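# Hang a picture by its back wire on two wall hooks

## Task

Get the wire on the back of the picture resting over both wall hooks, so that the picture hangs upright, faces outward and is level. A picture that drops onto the hooks counts as a failure.

## Robot and tools

ROBOT. Two arms, left_arm and right_arm, each ending in a two-finger parallel gripper. Calibrated base poses in the scene frame: left_arm at (+0.035, +0.362, +0.010) m with quat_wxyz (+1.000, 0, 0, -0.013); right_arm at (-0.006, -0.311, +0.028) m with quat_wxyz (+1.000, 0, 0, -0.005). A two-camera stand is fixed to the floor behind the arms.

FRAMES. Scene frame: origin at table-top height, halfway between the nominal bases; +x points out over the table, +z up, +y toward left_arm. Arm names do not match image left and right. Reported hand positions and quaternions, velocities, Hand targets and wrist-camera poses are in each arm's own base frame. Fixed cameras and the table use the scene frame. Motion offsets run along the current Hand target's own axes. On a gripper, the fingers point along +z and separate along y; end_effector_position is the spot between the pads, just under 1 cm behind the tips.

ROW FORMAT (shared by execute_actions and move). One row is 14 numbers, each from -1 to 1, always both arms: left_arm dx, dy, dz, rx, ry, rz, opening, then right_arm in the same order. dx..rz are offsets, not poses, measured from that arm's Hand target as it was when the action or move began; rx, ry, rz form a single rotation vector. A value of 1.0 equals 0.6 m or 180 degrees. Rows inside one action or one move all count from that same start, but each new action or call starts afresh, so sending an offset twice moves twice. Opening is absolute: +1 fully open (about 87 mm between pads), +0.5 about 69 mm, 0 about 43 mm, -0.5 about 18 mm, -1 closed. A 0 in the opening slot is a real command, so resend the present opening for a gripper you want unchanged. All six pose numbers at 0 re-asks for the current Hand target.

TOOLS.
execute_actions: actions is a list of actions; each action is a table of up to 15 rows, one per 1/30 s step, and a shorter table repeats its final row to fill 15. cameras (optional) names cameras, ["all"] or []. Images come back only for an empty actions list or when cameras requests them; an unknown camera name invalidates the call.
move: target is one row or a list of up to 15 rows, every row an offset from the same starting Hand targets. Grippers travel in straight lines, rotating the short way, with no avoidance of obstacles or the other arm; the whole move is capped at 10 s. speed: m/s, 0.002 to 2.9, default 0.25 (rotation up to twice that in rad/s), one value or one per target. blend: corner rounding in metres for lists, 0 (default) means stop at each target. opening_speed: rate on the -1..+1 scale per second, at least 0.2. blocking=false returns after about 0.5 s while the move continues. The result adds a move: line giving the ending (done, off_target, moving, held, fault) and any limits (paced = pose clipped, held = steps withheld). done means at rest within 10 mm and 2 degrees; neither done nor off_target tells you about contact.
wait: seconds from 0 to 10; arms keep their last command and a running move continues.
stop: brakes a running move; faster moves need more room.
zoom_image: camera (cam_head_left, cam_head_right, cam_high, cam_left_wrist, cam_right_wrist) and region [x0, y0, x1, y1] in pixels from the top-left, at most 504 by 504, taken from the latest image of that camera.
finished_scene: scene = the current scene number; irreversible, so call it only once the picture hangs stably with the robot clear.

RESULTS. Hand target is the last commanded pose after clipping; grippers often settle short of it, and waiting does not close the gap, so send the missing distance as a further offset. grip_measured uses the opening scale; in Joint positions the gripper reading runs 0 (closed) to 1 (open). Joint velocities may read within noise. Joint torques include the arm's own weight, are positive toward larger joint values, and entries 1 to 3 wrap at ±28 N m. Tool commands shows present commands. Motor temperatures: MOTOR HOT appears at 75 °C; at 90 °C a fault folds that arm and it stays idle; at 100 °C it goes limp.

CONTROL NOTES. Each step the commanded orientation is clipped to within 40 degrees of the measured one, and position takes priority over orientation. Friction and gravity leave grippers low, short or tilted, worse at long reach; tiny moves can fail or go sideways, so check the pose after every motion and correct tilt. Steer paths around an arm's own base, not near it. A blocked arm keeps pushing until commanded back past its gripper. Joint ranges (rad): waist -2.618..3.054, shoulder 0..3.142, elbow 0..3.142 (straight 2.901), wrist pitch -1.571..1.571, wrist yaw -1.571..1.571, wrist roll -2.094..2.094.

GRIPPING. For a firm hold, command about 0.04 below grip_measured at first contact; less margin holds more gently. Each pad pushes about 20 N at most; fast closing squeezes harder.

CAMERAS. All five are 672x504. Calibration is given per camera in OpenCV form (K, distortion, T_world_to_cam); fixed cameras may have shifted up to 2.3 degrees and 9 mm, and wrist-camera images can lag while the arm moves.

AVOID. Arm-to-arm contact, a gripper closing on the other arm's fingers, strain on wrist camera cables, hard hits on the wall, hooks or table, fast touches, releasing the picture while it moves, dropping it or letting it leave the table, and long holds at full stretch that heat motors. Loose objects may get brief outside pushes.

Each tool is called after "Emit:" in YAML: its name, and indented under it one key for each argument.

## Session

Emit:
execute_actions:
  actions: []

Scene clock: 0.00 s.
left_arm: end_effector_position=(+0.3717, +0.0186, +0.0371) grip_measured=+1.000 end_effector_quat_wxyz=(+0.561, -0.059, +0.821, +0.083) | right_arm: end_effector_position=(+0.3772, -0.0027, +0.0264) grip_measured=+0.988 end_effector_quat_wxyz=(+0.530, +0.003, +0.848, +0.005)
Joint positions: left_arm=[-0.075 1.577 0.341 0.857 -0.275 -0.032 1] | right_arm=[-0.017 1.583 0.4 0.728 -0.021 0.002 0.994]
Joint velocities: within noise
Joint torques (N m): no reading
Motor temperatures (°C): left_arm=[26 35 31 22 23 19 20] | right_arm=[19 26 30 29 22 22 21]
Heat: left arm: 35 °C; right arm: 30 °C.
Hand target: left_arm +0.3771, +0.0182, +0.0460; +0.573, -0.062, +0.813, +0.082 | right_arm +0.3850, -0.0029, +0.0387; +0.547, +0.002, +0.837, +0.005
Tool commands: left_gripper/opening=+1.0 right_gripper/opening=+1.0

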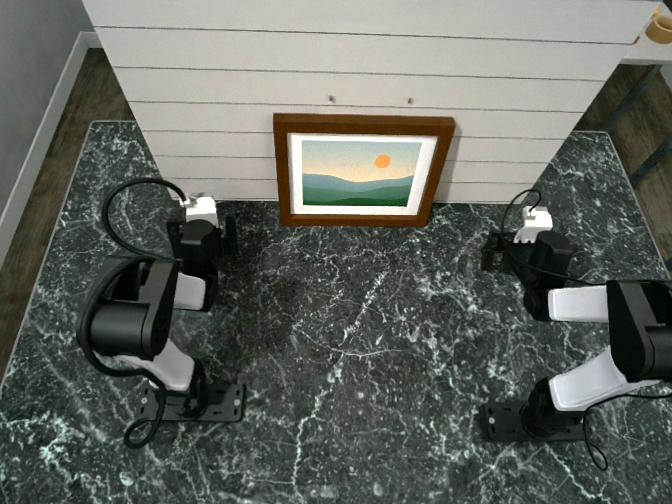

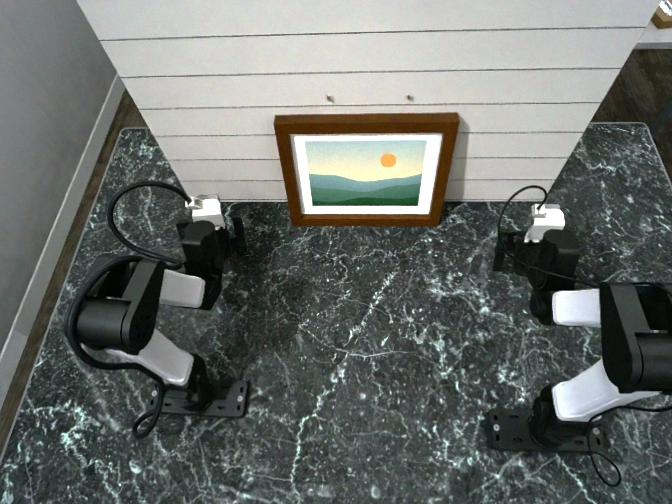

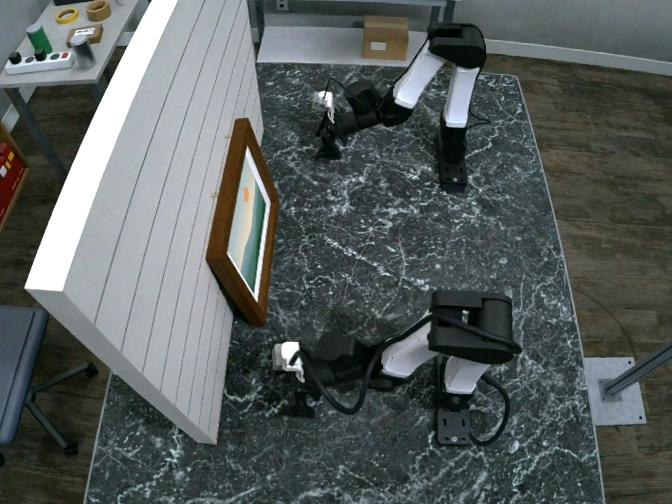

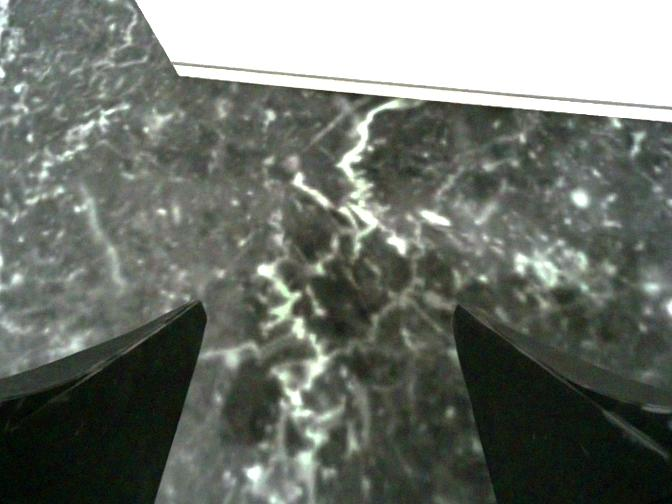

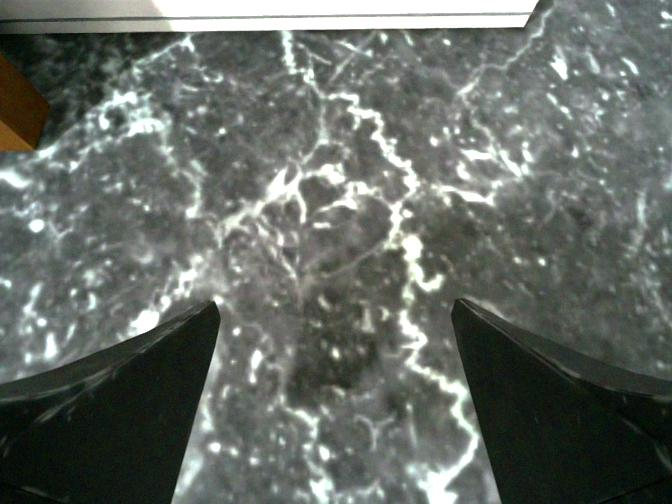

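Emit:
zoom_image:
  camera: "cam_high"
  region: [180, 100, 300, 340]

Emit:
zoom_image:
  camera: "cam_head_left"
  region: [250, 80, 470, 240]

Emit:
zoom_image:
  camera: "cam_head_right"
  region: [250, 80, 470, 240]

Scaled by 2.100 from the camera's 672x504 image, which has a finer 960x720 frame.

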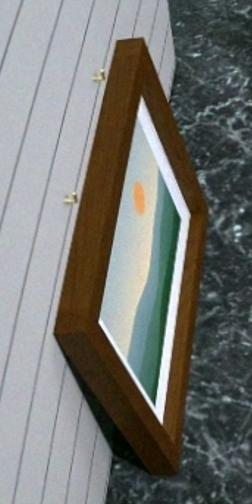

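Scaled by 2.291 from the camera's 672x504 image, which has a finer 960x720 frame.

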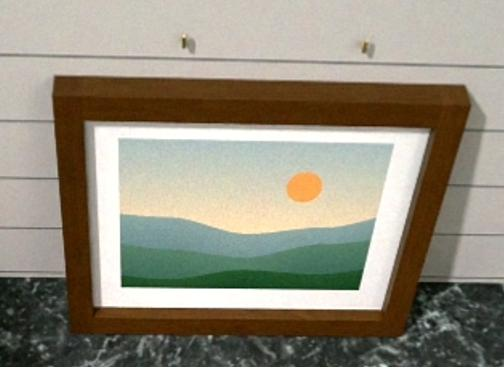

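Scaled by 2.291 from the camera's 672x504 image, which has a finer 960x720 frame.

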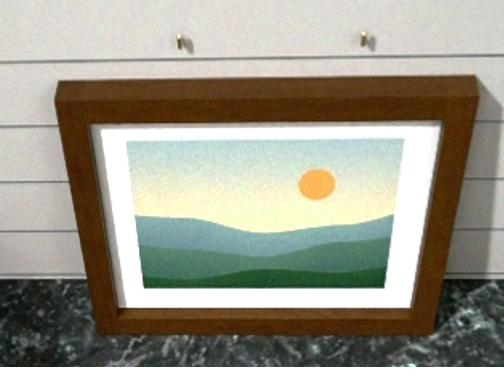

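Emit:
move:
  target:
    - [-0.2305,-0.1027,-0.0883,0,0,0,-0.05,-0.2305,0.0325,-0.0265,0,0,0,-0.05]
    - [-0.2305,-0.1027,-0.0883,-0.1441,0.5634,-0.5093,-0.05,-0.2305,0.0325,-0.0265,0.1522,0.5023,0.5583,-0.05]
  blend: 0.03
  speed: 0.4
  cameras: ["all"]

Scene clock: 74.77 s.
left_arm: end_effector_position=(+0.3857, -0.0515, +0.1926) grip_measured=-0.050 end_effector_quat_wxyz=(+0.250, +0.695, -0.618, +0.270) | right_arm: end_effector_position=(+0.4266, +0.0158, +0.1783) grip_measured=-0.050 end_effector_quat_wxyz=(-0.222, +0.696, +0.617, +0.292)
Joint positions: left_arm=[0.259 2.054 1.884 -1.552 0.742 -1.37 0.475] | right_arm=[-0.319 2.22 2.09 -1.555 -0.745 1.328 0.475]
Joint torques (N m): left_arm=[0.28 -8.61 4.26 -0.09 0.53 -0.18] | right_arm=[-0.87 -9.51 5.23 0.01 -0.43 0.11]
Motor temperatures (°C): left_arm=[25 39 33 26 23 19 20] | right_arm=[19 29 34 34 21 21 21]
Heat: left arm: 39 °C; right arm: 34 °C.
Hand target: left_arm +0.3864, -0.0520, +0.1899; +0.316, +0.679, -0.623, +0.226 | right_arm +0.4260, +0.0152, +0.1719; -0.319, +0.669, +0.634, +0.220
Off the commanded pose: left_arm 0.003 m, 9 deg | right_arm 0.006 m, 14 deg.
joint sent to its limit (left arm) — joint 4 (wrist pitch), lower limit. The joint targets are off in orientation, not in position.
joint sent to its limit (right arm) — joint 4 (wrist pitch), lower limit. The joint targets are off in orientation, not in position.
move: off_target (left_arm, right_arm)
camera_calibration:
cam_left_wrist: T_world_to_cam=[[0.992892, 0.116399, -0.0248283, -0.372319], [0.021215, 0.0321791, 0.999257, -0.172312], [0.117112, -0.992681, 0.0294809, 0.0465268], [0, 0, 0, 1]] pos_world=[0.36788, 0.0950688, 0.161568]
cam_right_wrist: T_world_to_cam=[[-0.987648, 0.151731, -0.0391151, 0.425552], [-0.0455739, -0.0393242, 0.998187, -0.135302], [0.149918, 0.987639, 0.0457535, 0.0515055], [0, 0, 0, 1]] pos_world=[0.406408, -0.120759, 0.149346]

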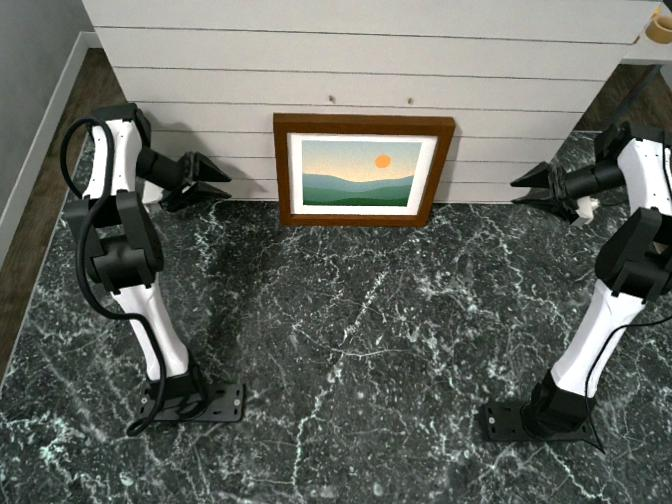

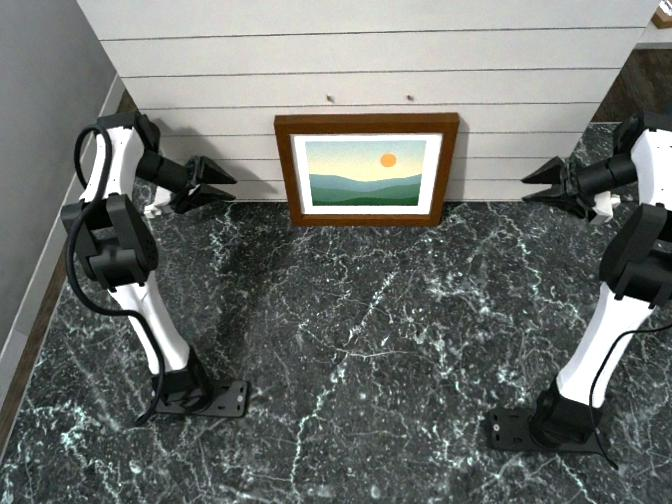

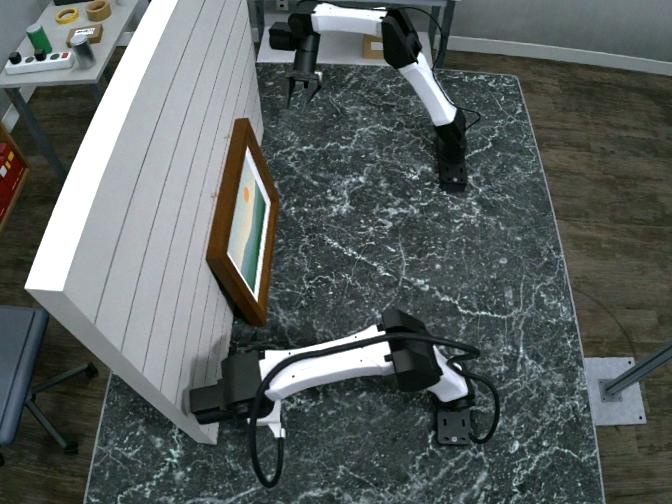

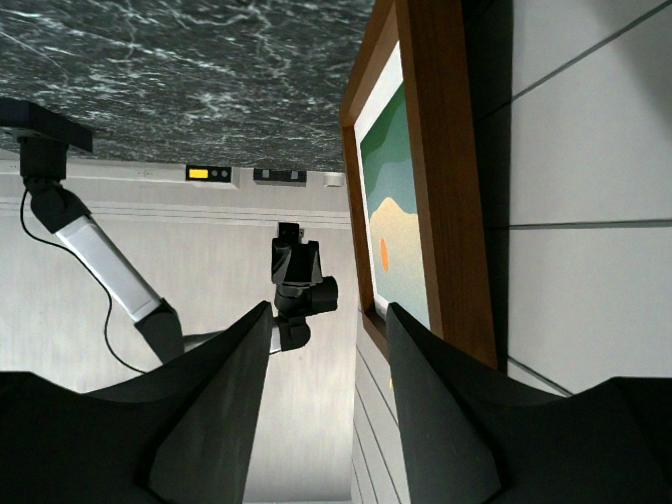

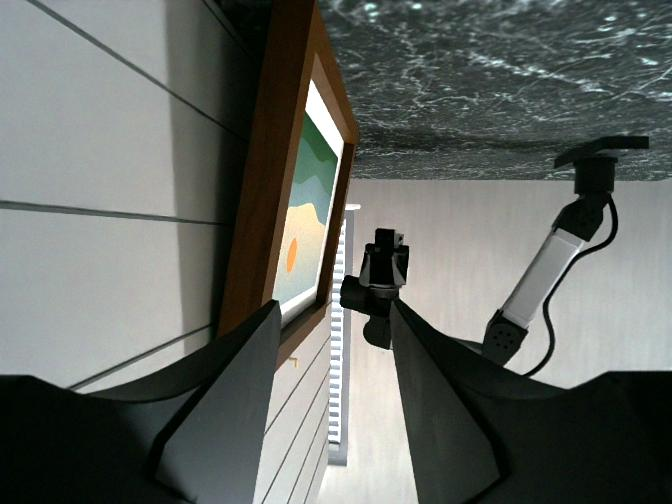

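Emit:
zoom_image:
  camera: "cam_left_wrist"
  region: [320, 0, 560, 400]

Emit:
zoom_image:
  camera: "cam_right_wrist"
  region: [140, 0, 400, 400]

Scaled by 1.260 from the camera's 672x504 image, which has a finer 960x720 frame.

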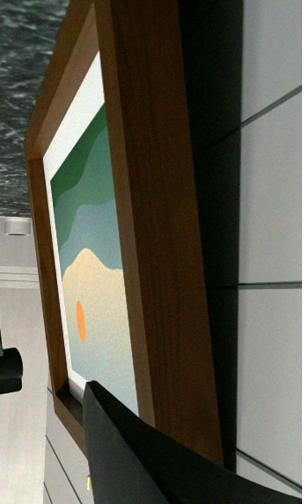

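Scaled by 1.260 from the camera's 672x504 image, which has a finer 960x720 frame.

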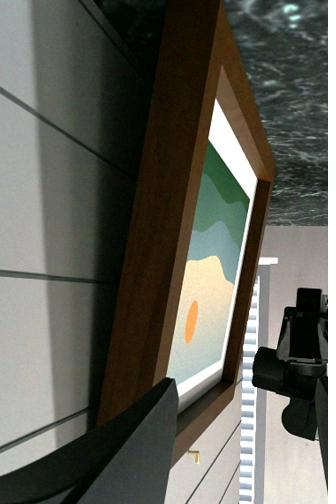

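Emit:
move:
  target: [-0.0338,-0.1358,0.1518,0,0,0,-0.05,0.0015,0.1358,0.1872,0,0,0,-0.05]
  speed: 0.25
  cameras: ["all"]

Emit:
zoom_image:
  camera: "cam_left_wrist"
  region: [250, 0, 600, 504]

Emit:
zoom_image:
  camera: "cam_right_wrist"
  region: [80, 0, 430, 504]

Scene clock: 113.67 s.
left_arm: end_effector_position=(+0.3952, -0.0646, +0.1657) grip_measured=-0.050 end_effector_quat_wxyz=(+0.302, +0.709, -0.594, +0.232) | right_arm: end_effector_position=(+0.4473, +0.0519, +0.1238) grip_measured=-0.050 end_effector_quat_wxyz=(-0.303, +0.710, +0.589, +0.237)
Joint positions: left_arm=[0.221 2.169 1.936 -1.59 0.747 -1.426 0.475] | right_arm=[-0.225 2.432 2.21 -1.597 -0.758 1.431 0.475]
Joint torques (N m): left_arm=[-7.46 7.49 12.68 1.11 0.51 -0.21] | right_arm=[9.77 4.81 25.2 0.38 -0.43 0.13]
Motor temperatures (°C): left_arm=[25 43 33 23 23 19 20] | right_arm=[20 31 33 29 21 21 20]
Heat: left arm: 43 °C; right arm: 33 °C.
Hand target: left_arm +0.4566, -0.1004, +0.1000; +0.315, +0.679, -0.623, +0.226 | right_arm +0.4942, +0.0959, +0.0820; -0.319, +0.669, +0.634, +0.220
Off the commanded pose: left_arm 0.097 m, 5 deg | right_arm 0.077 m, 8 deg.
joint read past its limit (left arm) — joint 4 (wrist pitch), lower limit.
joint read past its limit (right arm) — joint 4 (wrist pitch), lower limit.
move: off_target (left_arm, right_arm)
camera_calibration:
cam_left_wrist: T_world_to_cam=[[0.979679, 0.116619, -0.163185, -0.352727], [0.156726, 0.0626271, 0.985655, -0.194499], [0.125166, -0.9912, 0.0430772, 0.0279427], [0, 0, 0, 1]] pos_world=[0.372544, 0.0810124, 0.132945]
cam_right_wrist: T_world_to_cam=[[-0.977805, 0.132176, 0.162561, 0.409955], [0.151178, -0.0920831, 0.984208, -0.161974], [0.145058, 0.98694, 0.0700572, 0.0143429], [0, 0, 0, 1]] pos_world=[0.423262, -0.0832569, 0.0917685]

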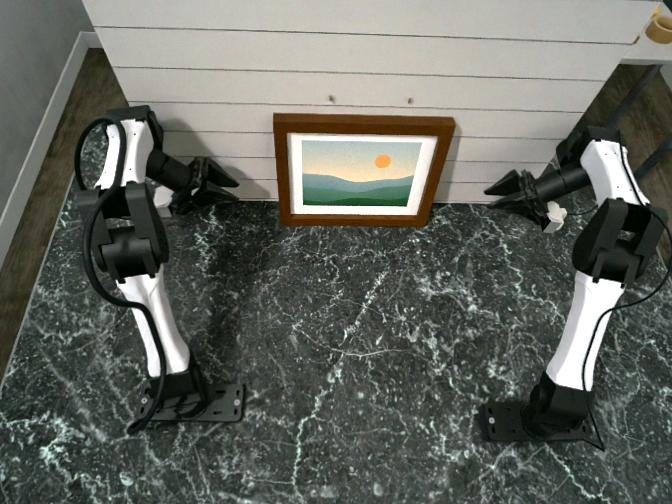

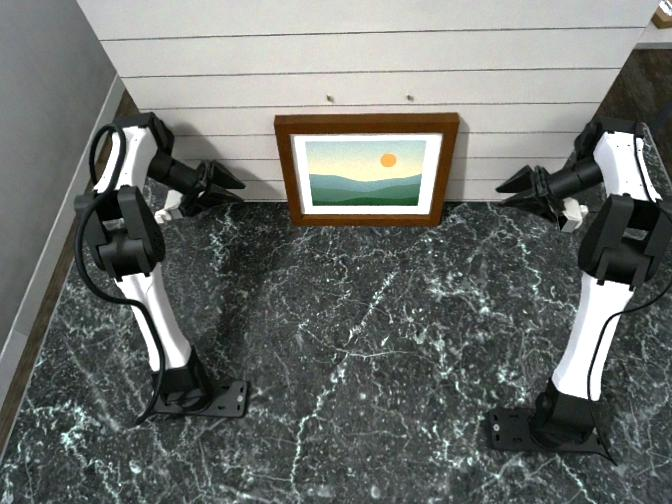

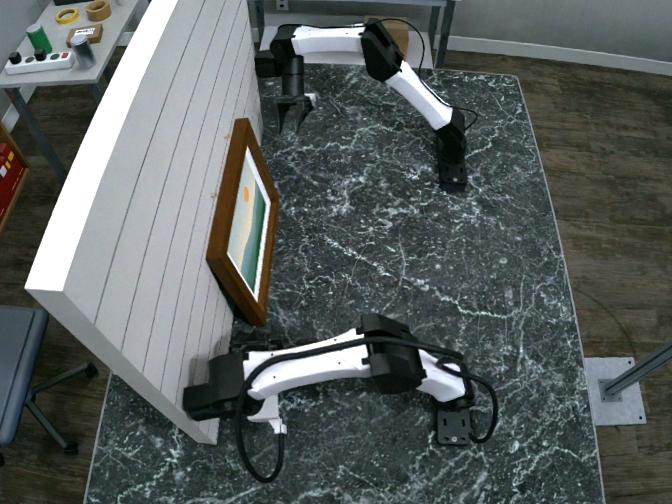

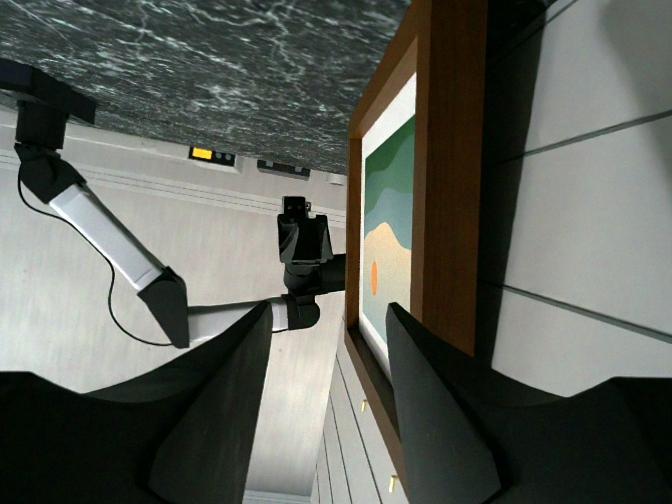

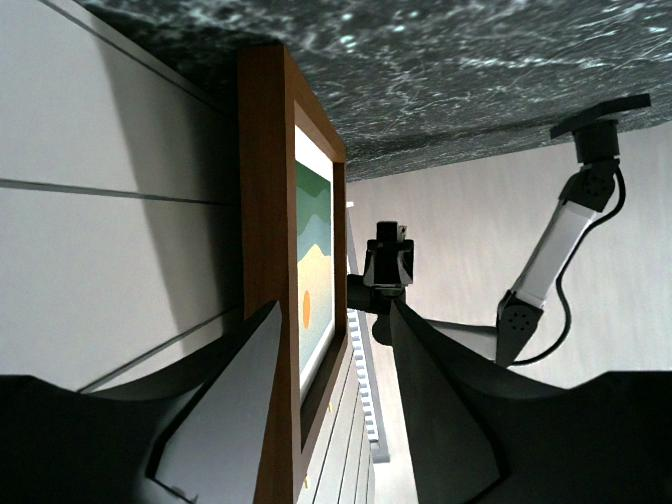

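Scaled by 1.000.

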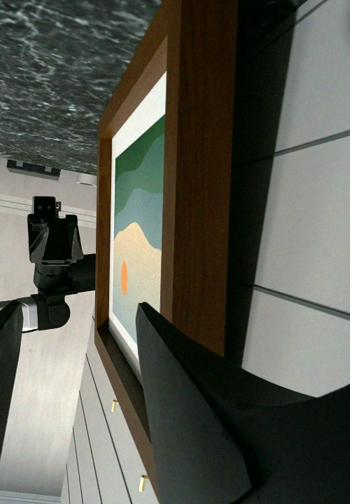

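Scaled by 1.000.

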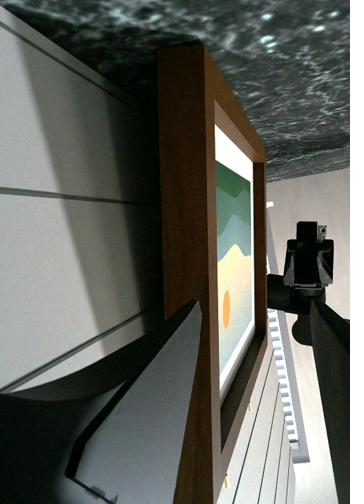

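Emit:
move:
  target:
    - [0.03,0.287,-0.195,0,0,0,0.04,0.039,-0.337,-0.218,0,0,0,0.04]
    - [0.2138,0.2802,-0.0605,0.2314,-0.5601,0.5599,0.04,0.2197,-0.2802,-0.0547,-0.2322,-0.5595,-0.5606,0.04]
  blend: 0.02
  speed: 0.35
  cameras: ["all"]

Scene clock: 147.83 s.
left_arm: end_effector_position=(+0.3093, -0.1718, +0.2300) grip_measured=+0.040 end_effector_quat_wxyz=(+0.639, +0.006, +0.769, +0.015) | right_arm: end_effector_position=(+0.3461, +0.1660, +0.2137) grip_measured=+0.040 end_effector_quat_wxyz=(+0.641, -0.007, +0.768, -0.003)
Joint positions: left_arm=[-0.883 1.124 0.774 0.06 -0.879 -0.194 0.52] | right_arm=[0.742 1.214 0.745 0.228 0.723 0.148 0.52]
Joint torques (N m): left_arm=[-0.14 -5.03 5.72 1.87 -0.19 -0.07] | right_arm=[-0.36 -6.23 6.87 2.28 0.09 -0.15]
Motor temperatures (°C): left_arm=[28 42 41 24 23 19 20] | right_arm=[23 29 59 29 21 21 20]
Heat: left arm: 42 °C; right arm: 59 °C.
Hand target: left_arm +0.3091, -0.1692, +0.2399; +0.652, -0.010, +0.758, +0.008 | right_arm +0.3446, +0.1646, +0.2220; +0.652, -0.004, +0.758, +0.004
Off the commanded pose: left_arm 0.010 m, 3 deg | right_arm 0.009 m, 2 deg.
move: off_target (left_arm)
camera_calibration:
cam_left_wrist: T_world_to_cam=[[0.0171952, -0.999644, -0.0204095, -0.172578], [-0.857072, -0.00422452, -0.515179, 0.409619], [0.514909, 0.026351, -0.856839, 0.190915], [0, 0, 0, 1]] pos_world=[0.255736, -0.175817, 0.371089]
cam_right_wrist: T_world_to_cam=[[0.00330835, -0.99999, -0.00287267, 0.165019], [-0.86482, -0.00141883, -0.50208, 0.429544], [0.502071, 0.0041454, -0.864816, 0.149523], [0, 0, 0, 1]] pos_world=[0.295861, 0.165007, 0.345449]

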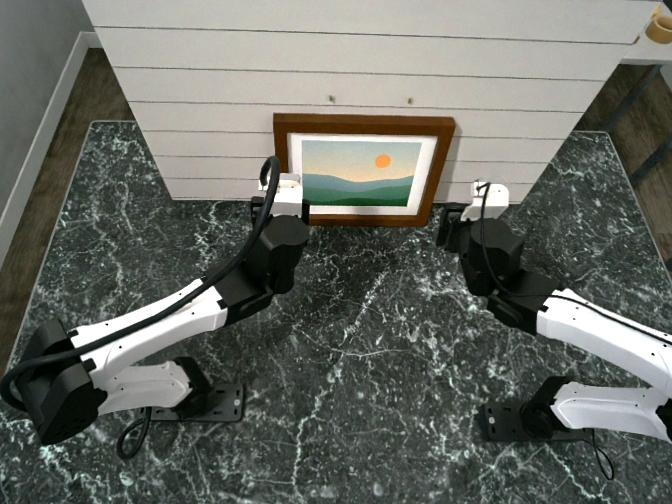

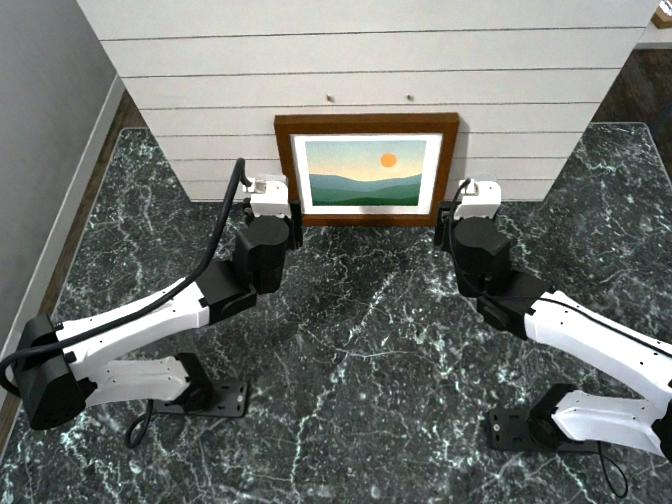

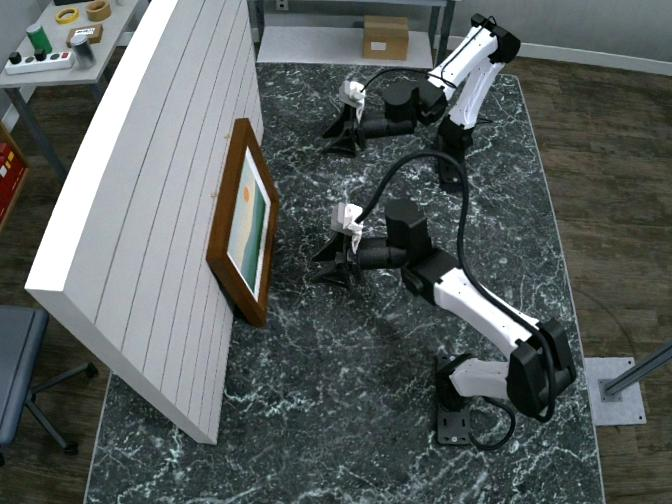

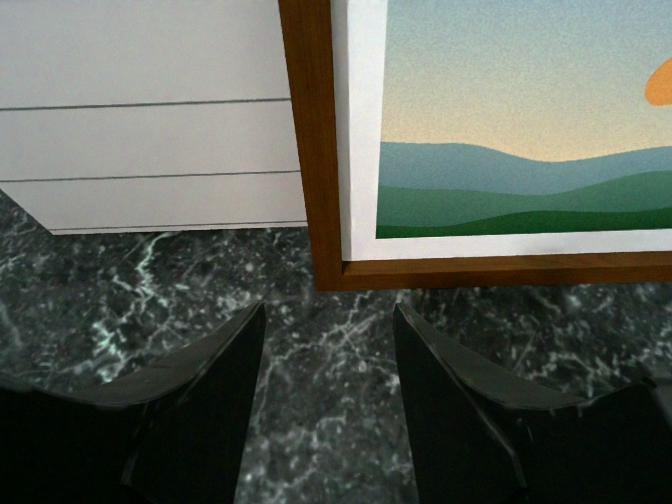

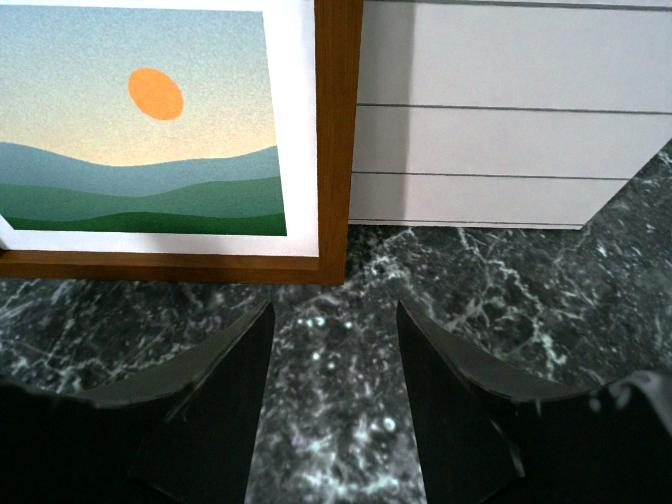

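Emit:
zoom_image:
  camera: "cam_left_wrist"
  region: [260, 140, 460, 300]

Emit:
zoom_image:
  camera: "cam_right_wrist"
  region: [220, 140, 420, 300]

Scaled by 2.520 from the camera's 672x504 image, which has a finer 960x720 frame.

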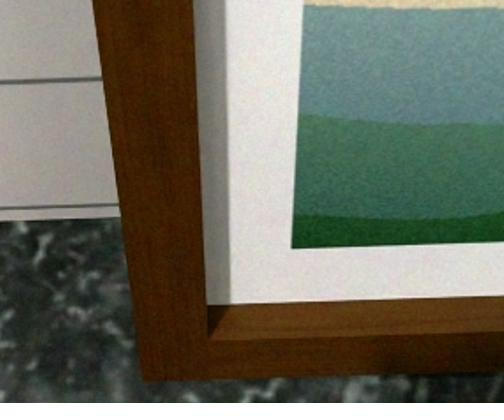

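Scaled by 2.520 from the camera's 672x504 image, which has a finer 960x720 frame.

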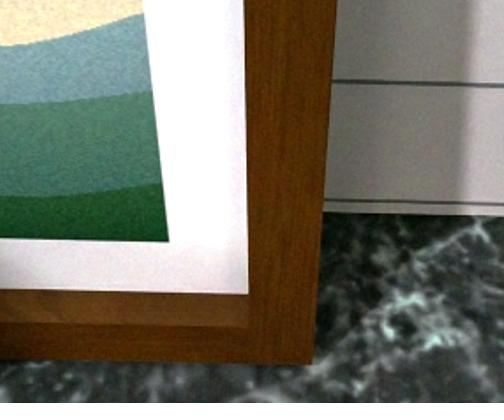

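Emit:
move:
  target: [0.0293,0.0183,0.1982,0,0,0,0.04,0.0331,-0.005,0.1954,0,0,0,0.04]
  speed: 0.2
  cameras: ["cam_left_wrist","cam_right_wrist","cam_high"]

Scene clock: 175.50 s.
left_arm: end_effector_position=(+0.4138, -0.1500, +0.1899) grip_measured=+0.040 end_effector_quat_wxyz=(+0.636, -0.006, +0.771, +0.020) | right_arm: end_effector_position=(+0.4443, +0.1573, +0.1656) grip_measured=+0.040 end_effector_quat_wxyz=(+0.632, -0.008, +0.775, -0.005)
Joint positions: left_arm=[-0.563 1.454 0.829 0.395 -0.59 -0.105 0.52] | right_arm=[0.512 1.599 0.868 0.502 0.499 0.094 0.52]
Joint torques (N m): left_arm=[0.44 -4.89 8.4 2.03 0.13 -0.01] | right_arm=[-0.91 -5.67 12.21 2.36 -0.02 -0.16]
Motor temperatures (°C): left_arm=[26 39 38 29 23 19 20] | right_arm=[21 29 48 32 21 21 20]
Heat: left arm: 39 °C; right arm: 48 °C.
Hand target: left_arm +0.4238, -0.1552, +0.2050; +0.652, -0.010, +0.758, +0.008 | right_arm +0.4575, +0.1629, +0.1848; +0.652, -0.004, +0.758, +0.004
Off the commanded pose: left_arm 0.019 m, 3 deg | right_arm 0.024 m, 3 deg.
move: off_target (left_arm, right_arm)
camera_calibration:
cam_left_wrist: T_world_to_cam=[[0.0411172, -0.999052, -0.0142803, -0.164286], [-0.860654, -0.028154, -0.508412, 0.475204], [0.507528, 0.0331949, -0.860996, 0.107004], [0, 0, 0, 1]] pos_world=[0.361434, -0.154303, 0.331384]
cam_right_wrist: T_world_to_cam=[[0.00136733, -0.999998, 0.00162192, 0.155961], [-0.875439, -0.00198093, -0.483325, 0.491987], [0.483327, -0.00075903, -0.875439, 0.0695275], [0, 0, 0, 1]] pos_world=[0.396886, 0.156988, 0.298404]
Images, in order (width x height): cam_high 672x504, cam_left_wrist 672x504, cam_right_wrist 672x504.

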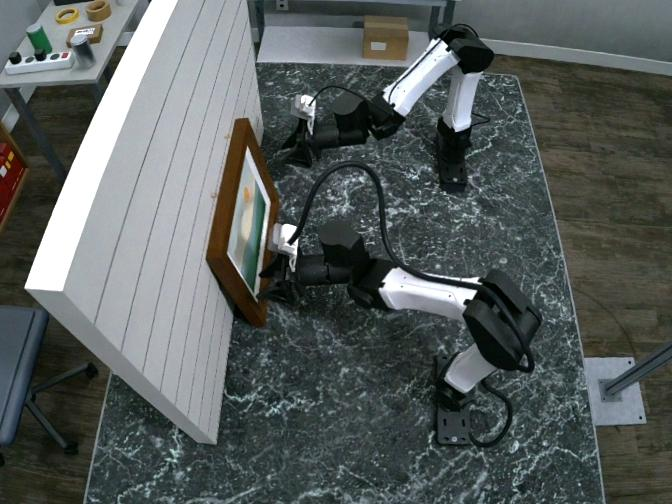

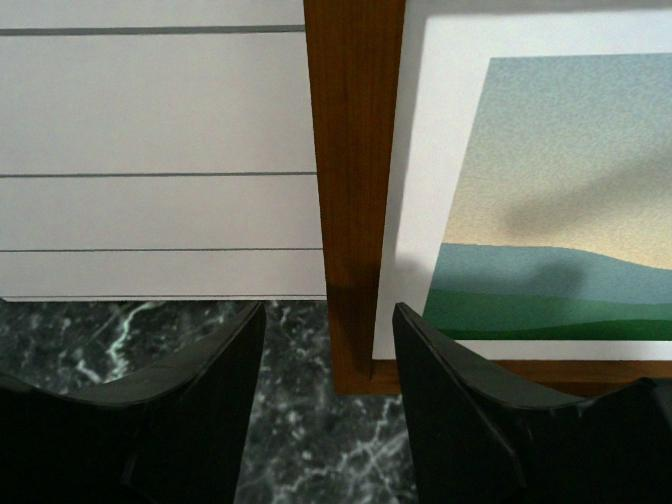

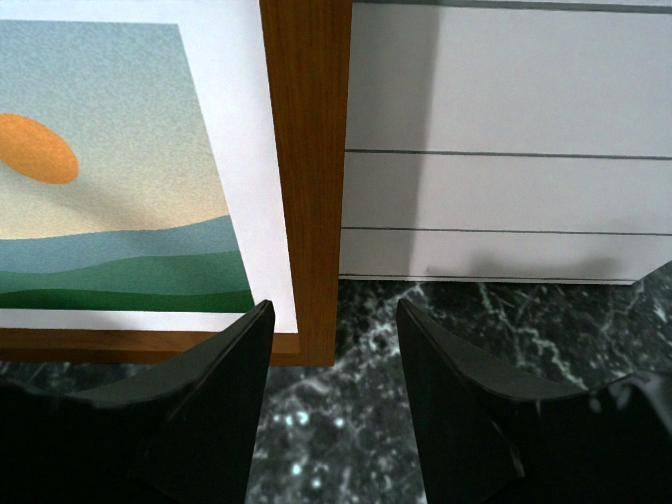

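Emit:
move:
  target: [-0.0193,-0.0117,0.073,0,-0.015,0,0.04,-0.0305,0.0125,0.0798,0,-0.017,0,0.04]
  speed: 0.08
  cameras: ["cam_left_wrist","cam_right_wrist","cam_high"]

Emit:
zoom_image:
  camera: "cam_high"
  region: [190, 100, 340, 340]

Scene clock: 189.70 s.
left_arm: end_effector_position=(+0.4590, -0.1563, +0.1958) grip_measured=+0.040 end_effector_quat_wxyz=(+0.654, -0.007, +0.756, +0.019) | right_arm: end_effector_position=(+0.4948, +0.1666, +0.1759) grip_measured=+0.040 end_effector_quat_wxyz=(+0.652, -0.007, +0.758, -0.004)
Joint positions: left_arm=[-0.512 1.612 0.953 0.491 -0.545 -0.068 0.52] | right_arm=[0.471 1.765 1.044 0.553 0.461 0.06 0.52]
Joint torques (N m): left_arm=[0.42 -6.09 8.38 2.02 0.16 0] | right_arm=[-0.99 -7.23 12.3 2.38 -0.05 -0.16]
Heat: left arm: 38 °C; right arm: 46 °C.
Hand target: left_arm +0.4690, -0.1611, +0.2098; +0.670, -0.010, +0.742, +0.008 | right_arm +0.5076, +0.1708, +0.1959; +0.672, -0.003, +0.740, +0.004
Off the commanded pose: left_arm 0.018 m, 3 deg | right_arm 0.024 m, 3 deg.
move: off_target (left_arm, right_arm)
camera_calibration:
cam_left_wrist: T_world_to_cam=[[0.0425591, -0.999054, -0.00895129, -0.174064], [-0.835578, -0.0306805, -0.548515, 0.512832], [0.547721, 0.0308238, -0.836093, 0.06568], [0, 0, 0, 1]] pos_world=[0.399944, -0.16019, 0.334652]
cam_right_wrist: T_world_to_cam=[[0.00268421, -0.999996, -0.00109257, 0.165051], [-0.849779, -0.00170506, -0.527136, 0.536164], [0.527132, 0.00234339, -0.84978, 0.027539], [0, 0, 0, 1]] pos_world=[0.440661, 0.1659, 0.306214]
Images, in order (width x height): cam_high 672x504, cam_left_wrist 672x504, cam_right_wrist 672x504.

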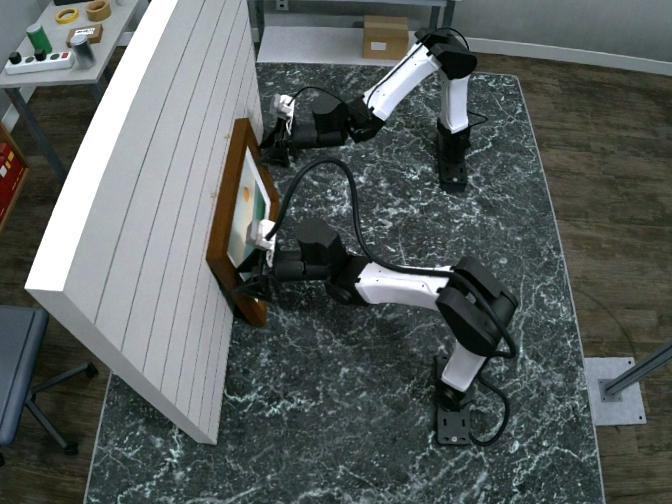

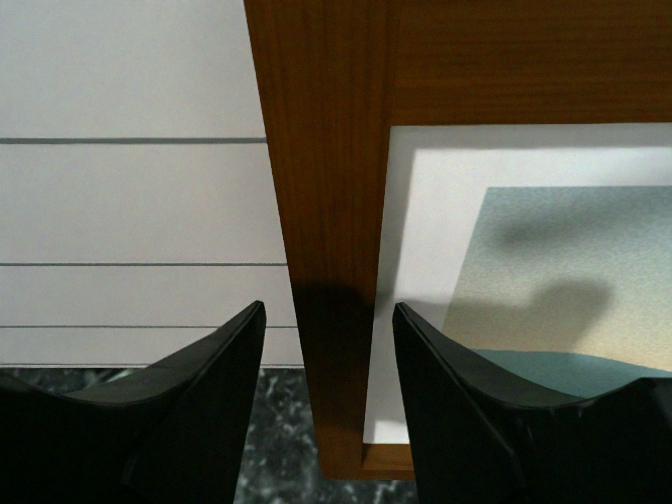

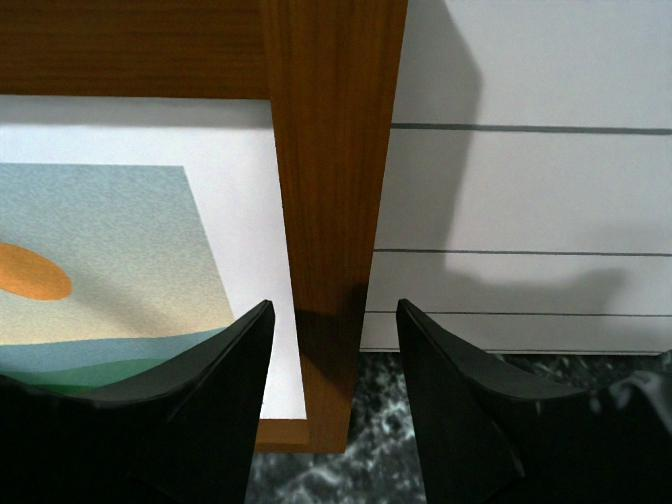

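Scaled by 2.100 from the camera's 672x504 image, which has a finer 960x720 frame.

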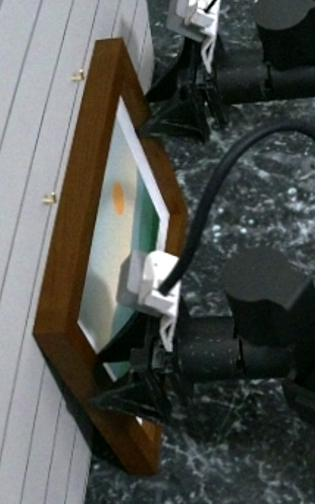

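Emit:
move:
  target:
    - [0.0,0,0.009,0,0,0,0.04,0.0,0,0.009,0,0,0,0.04]
    - [0.0,0,0.009,0,0,0,-0.46,0.0,0,0.009,0,0,0,-0.46]
  speed: 0.05
  opening_speed: 0.6
  cameras: ["cam_left_wrist","cam_right_wrist"]

Scene clock: 196.73 s.
left_arm: end_effector_position=(+0.4643, -0.1571, +0.1953) grip_measured=-0.342 end_effector_quat_wxyz=(+0.654, -0.007, +0.756, +0.017) | right_arm: end_effector_position=(+0.5001, +0.1675, +0.1758) grip_measured=-0.362 end_effector_quat_wxyz=(+0.653, -0.008, +0.758, -0.003)
Joint positions: left_arm=[-0.504 1.631 0.969 0.494 -0.534 -0.068 0.329] | right_arm=[0.466 1.783 1.063 0.553 0.455 0.058 0.319]
Joint torques (N m): left_arm=[0.47 -6.26 8.39 2.02 0.14 0] | right_arm=[-1.09 -7.39 12.31 2.37 -0.05 -0.15]
Heat: left arm: 38 °C; right arm: 46 °C.
Hand target: left_arm +0.4744, -0.1609, +0.2092; +0.670, -0.010, +0.742, +0.009 | right_arm +0.5129, +0.1709, +0.1953; +0.672, -0.004, +0.740, +0.004
Off the commanded pose: left_arm 0.018 m, 3 deg | right_arm 0.024 m, 3 deg.
move: off_target (left_arm, right_arm); target 2's new opening was sent with right_arm's hand 0.024 m and 3 deg from that target
camera_calibration:
cam_left_wrist: T_world_to_cam=[[0.0392609, -0.999203, -0.00714215, -0.173977], [-0.835608, -0.0289118, -0.548564, 0.517289], [0.547921, 0.0275051, -0.836078, 0.0617478], [0, 0, 0, 1]] pos_world=[0.405249, -0.160581, 0.33415]
cam_right_wrist: T_world_to_cam=[[0.0044034, -0.99999, -0.00118385, 0.165102], [-0.848922, -0.0031125, -0.528509, 0.540673], [0.528499, 0.00333223, -0.848927, 0.0236435], [0, 0, 0, 1]] pos_world=[0.445767, 0.166704, 0.306018]
Images, in order (width x height): cam_left_wrist 672x504, cam_right_wrist 672x504.

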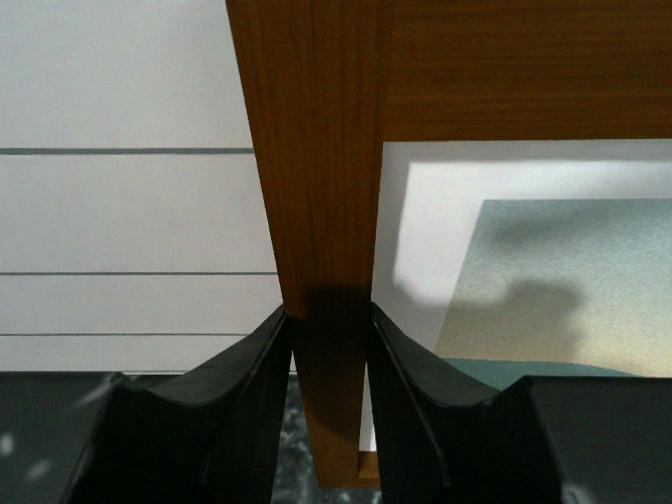

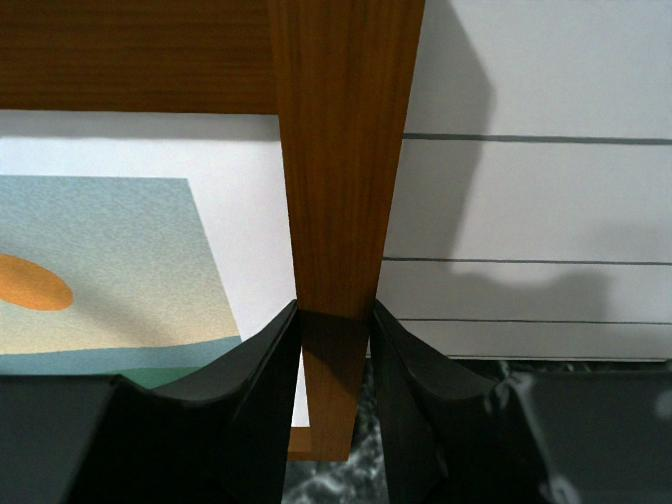

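Emit:
move:
  target:
    - [-0.045,0,-0.0545,0,0,0,-0.46,-0.045,0,-0.0545,0,0,0,-0.46]
    - [-0.18,0,-0.218,0,0.21,0,-0.46,-0.18,0,-0.218,0,0.21,0,-0.46]
  speed: 0.12
  blend: 0.01
  cameras: ["all"]

Emit:
zoom_image:
  camera: "cam_high"
  region: [180, 60, 420, 340]

Emit:
zoom_image:
  camera: "cam_head_left"
  region: [230, 60, 470, 260]

Scene clock: 210.40 s.
left_arm: end_effector_position=(+0.3483, -0.1601, +0.3111) grip_measured=-0.341 end_effector_quat_wxyz=(+0.363, -0.009, +0.931, +0.018) | right_arm: end_effector_position=(+0.3838, +0.1687, +0.2918) grip_measured=-0.359 end_effector_quat_wxyz=(+0.360, -0.007, +0.933, -0.001)
Joint positions: left_arm=[-0.57 1.743 2.16 -1.348 -0.41 -0.452 0.329] | right_arm=[0.517 1.818 2.159 -1.243 0.336 0.384 0.32]
Joint torques (N m): left_arm=[-0.34 -7.38 8.29 1.5 -0.19 0.03] | right_arm=[-0.13 -8.14 12.53 1.8 0.44 -0.19]
Heat: left arm: 40 °C; right arm: 46 °C.
Hand target: left_arm +0.3554, -0.1639, +0.3301; +0.393, -0.012, +0.919, +0.005 | right_arm +0.3931, +0.1695, +0.3153; +0.396, -0.005, +0.918, +0.002
Off the commanded pose: left_arm 0.021 m, 4 deg | right_arm 0.025 m, 5 deg.
move: off_target (left_arm, right_arm)
camera_calibration:
cam_left_wrist: T_world_to_cam=[[0.0413381, -0.998894, -0.0223966, -0.167552], [-0.993862, -0.0434113, 0.101751, 0.33423], [-0.10261, 0.018053, -0.994558, 0.496628], [0, 0, 0, 1]] pos_world=[0.390064, -0.161823, 0.456164]
cam_right_wrist: T_world_to_cam=[[0.000223451, -0.999998, -0.00219939, 0.168743], [-0.991758, -0.000503414, 0.128128, 0.365999], [-0.128128, 0.00215263, -0.991755, 0.477406], [0, 0, 0, 1]] pos_world=[0.424114, 0.167899, 0.426947]

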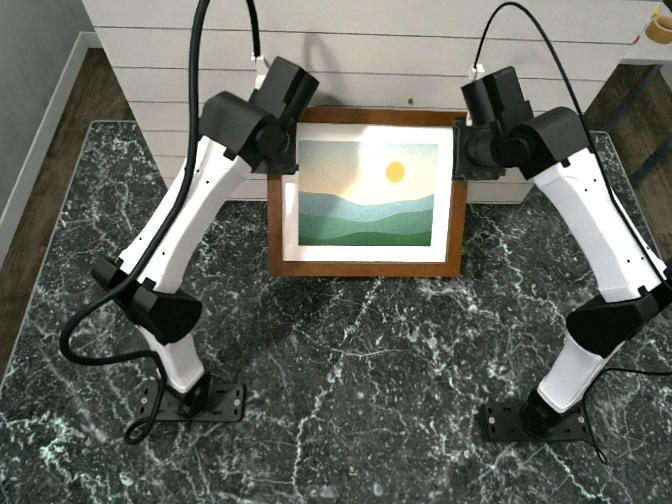

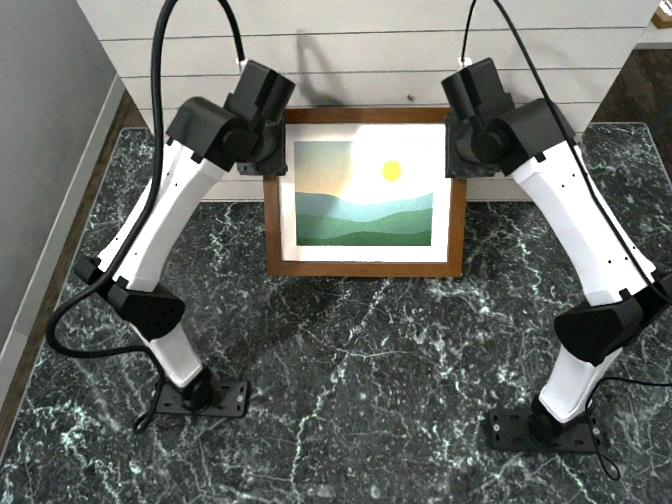

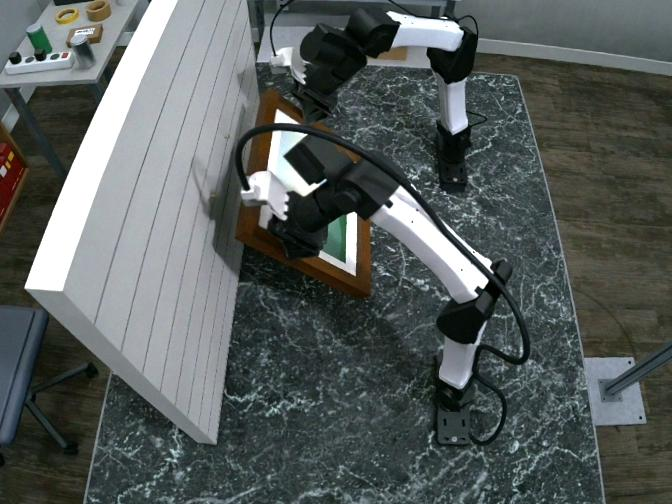

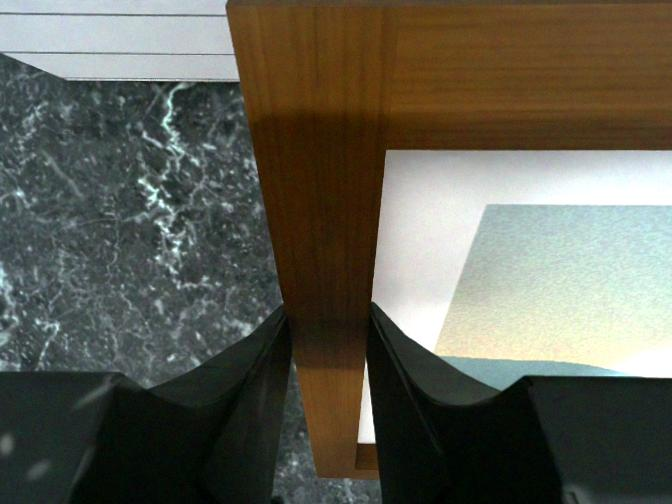

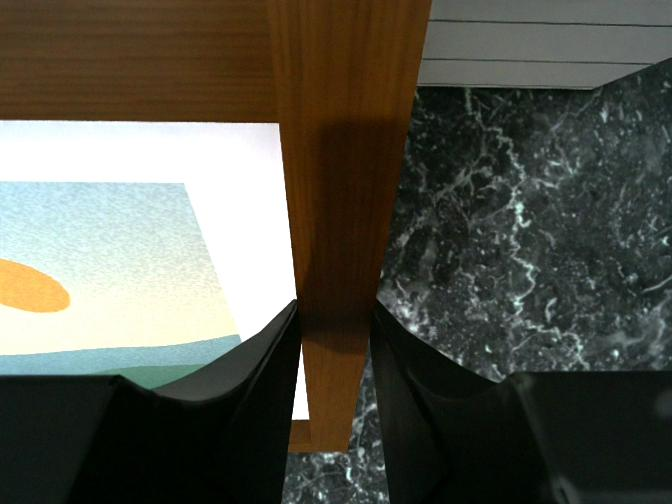

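Scaled by 1.800 from the camera's 672x504 image, which has a finer 960x720 frame.

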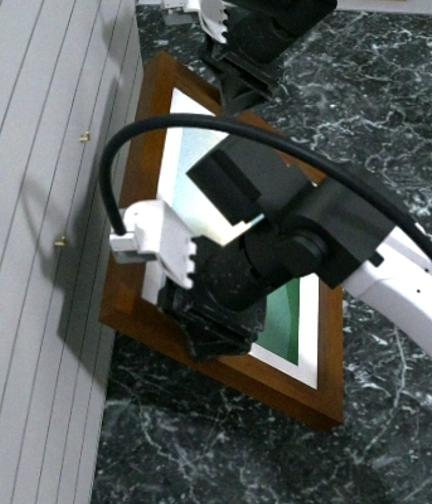

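Scaled by 2.100 from the camera's 672x504 image, which has a finer 960x720 frame.

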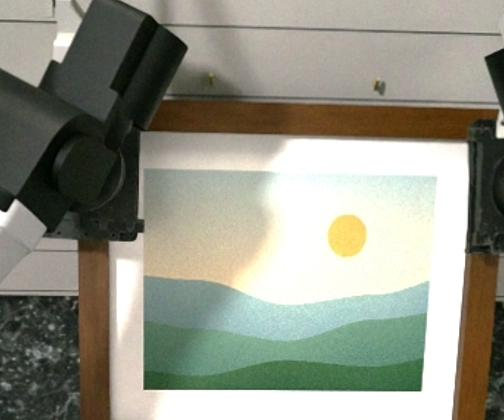

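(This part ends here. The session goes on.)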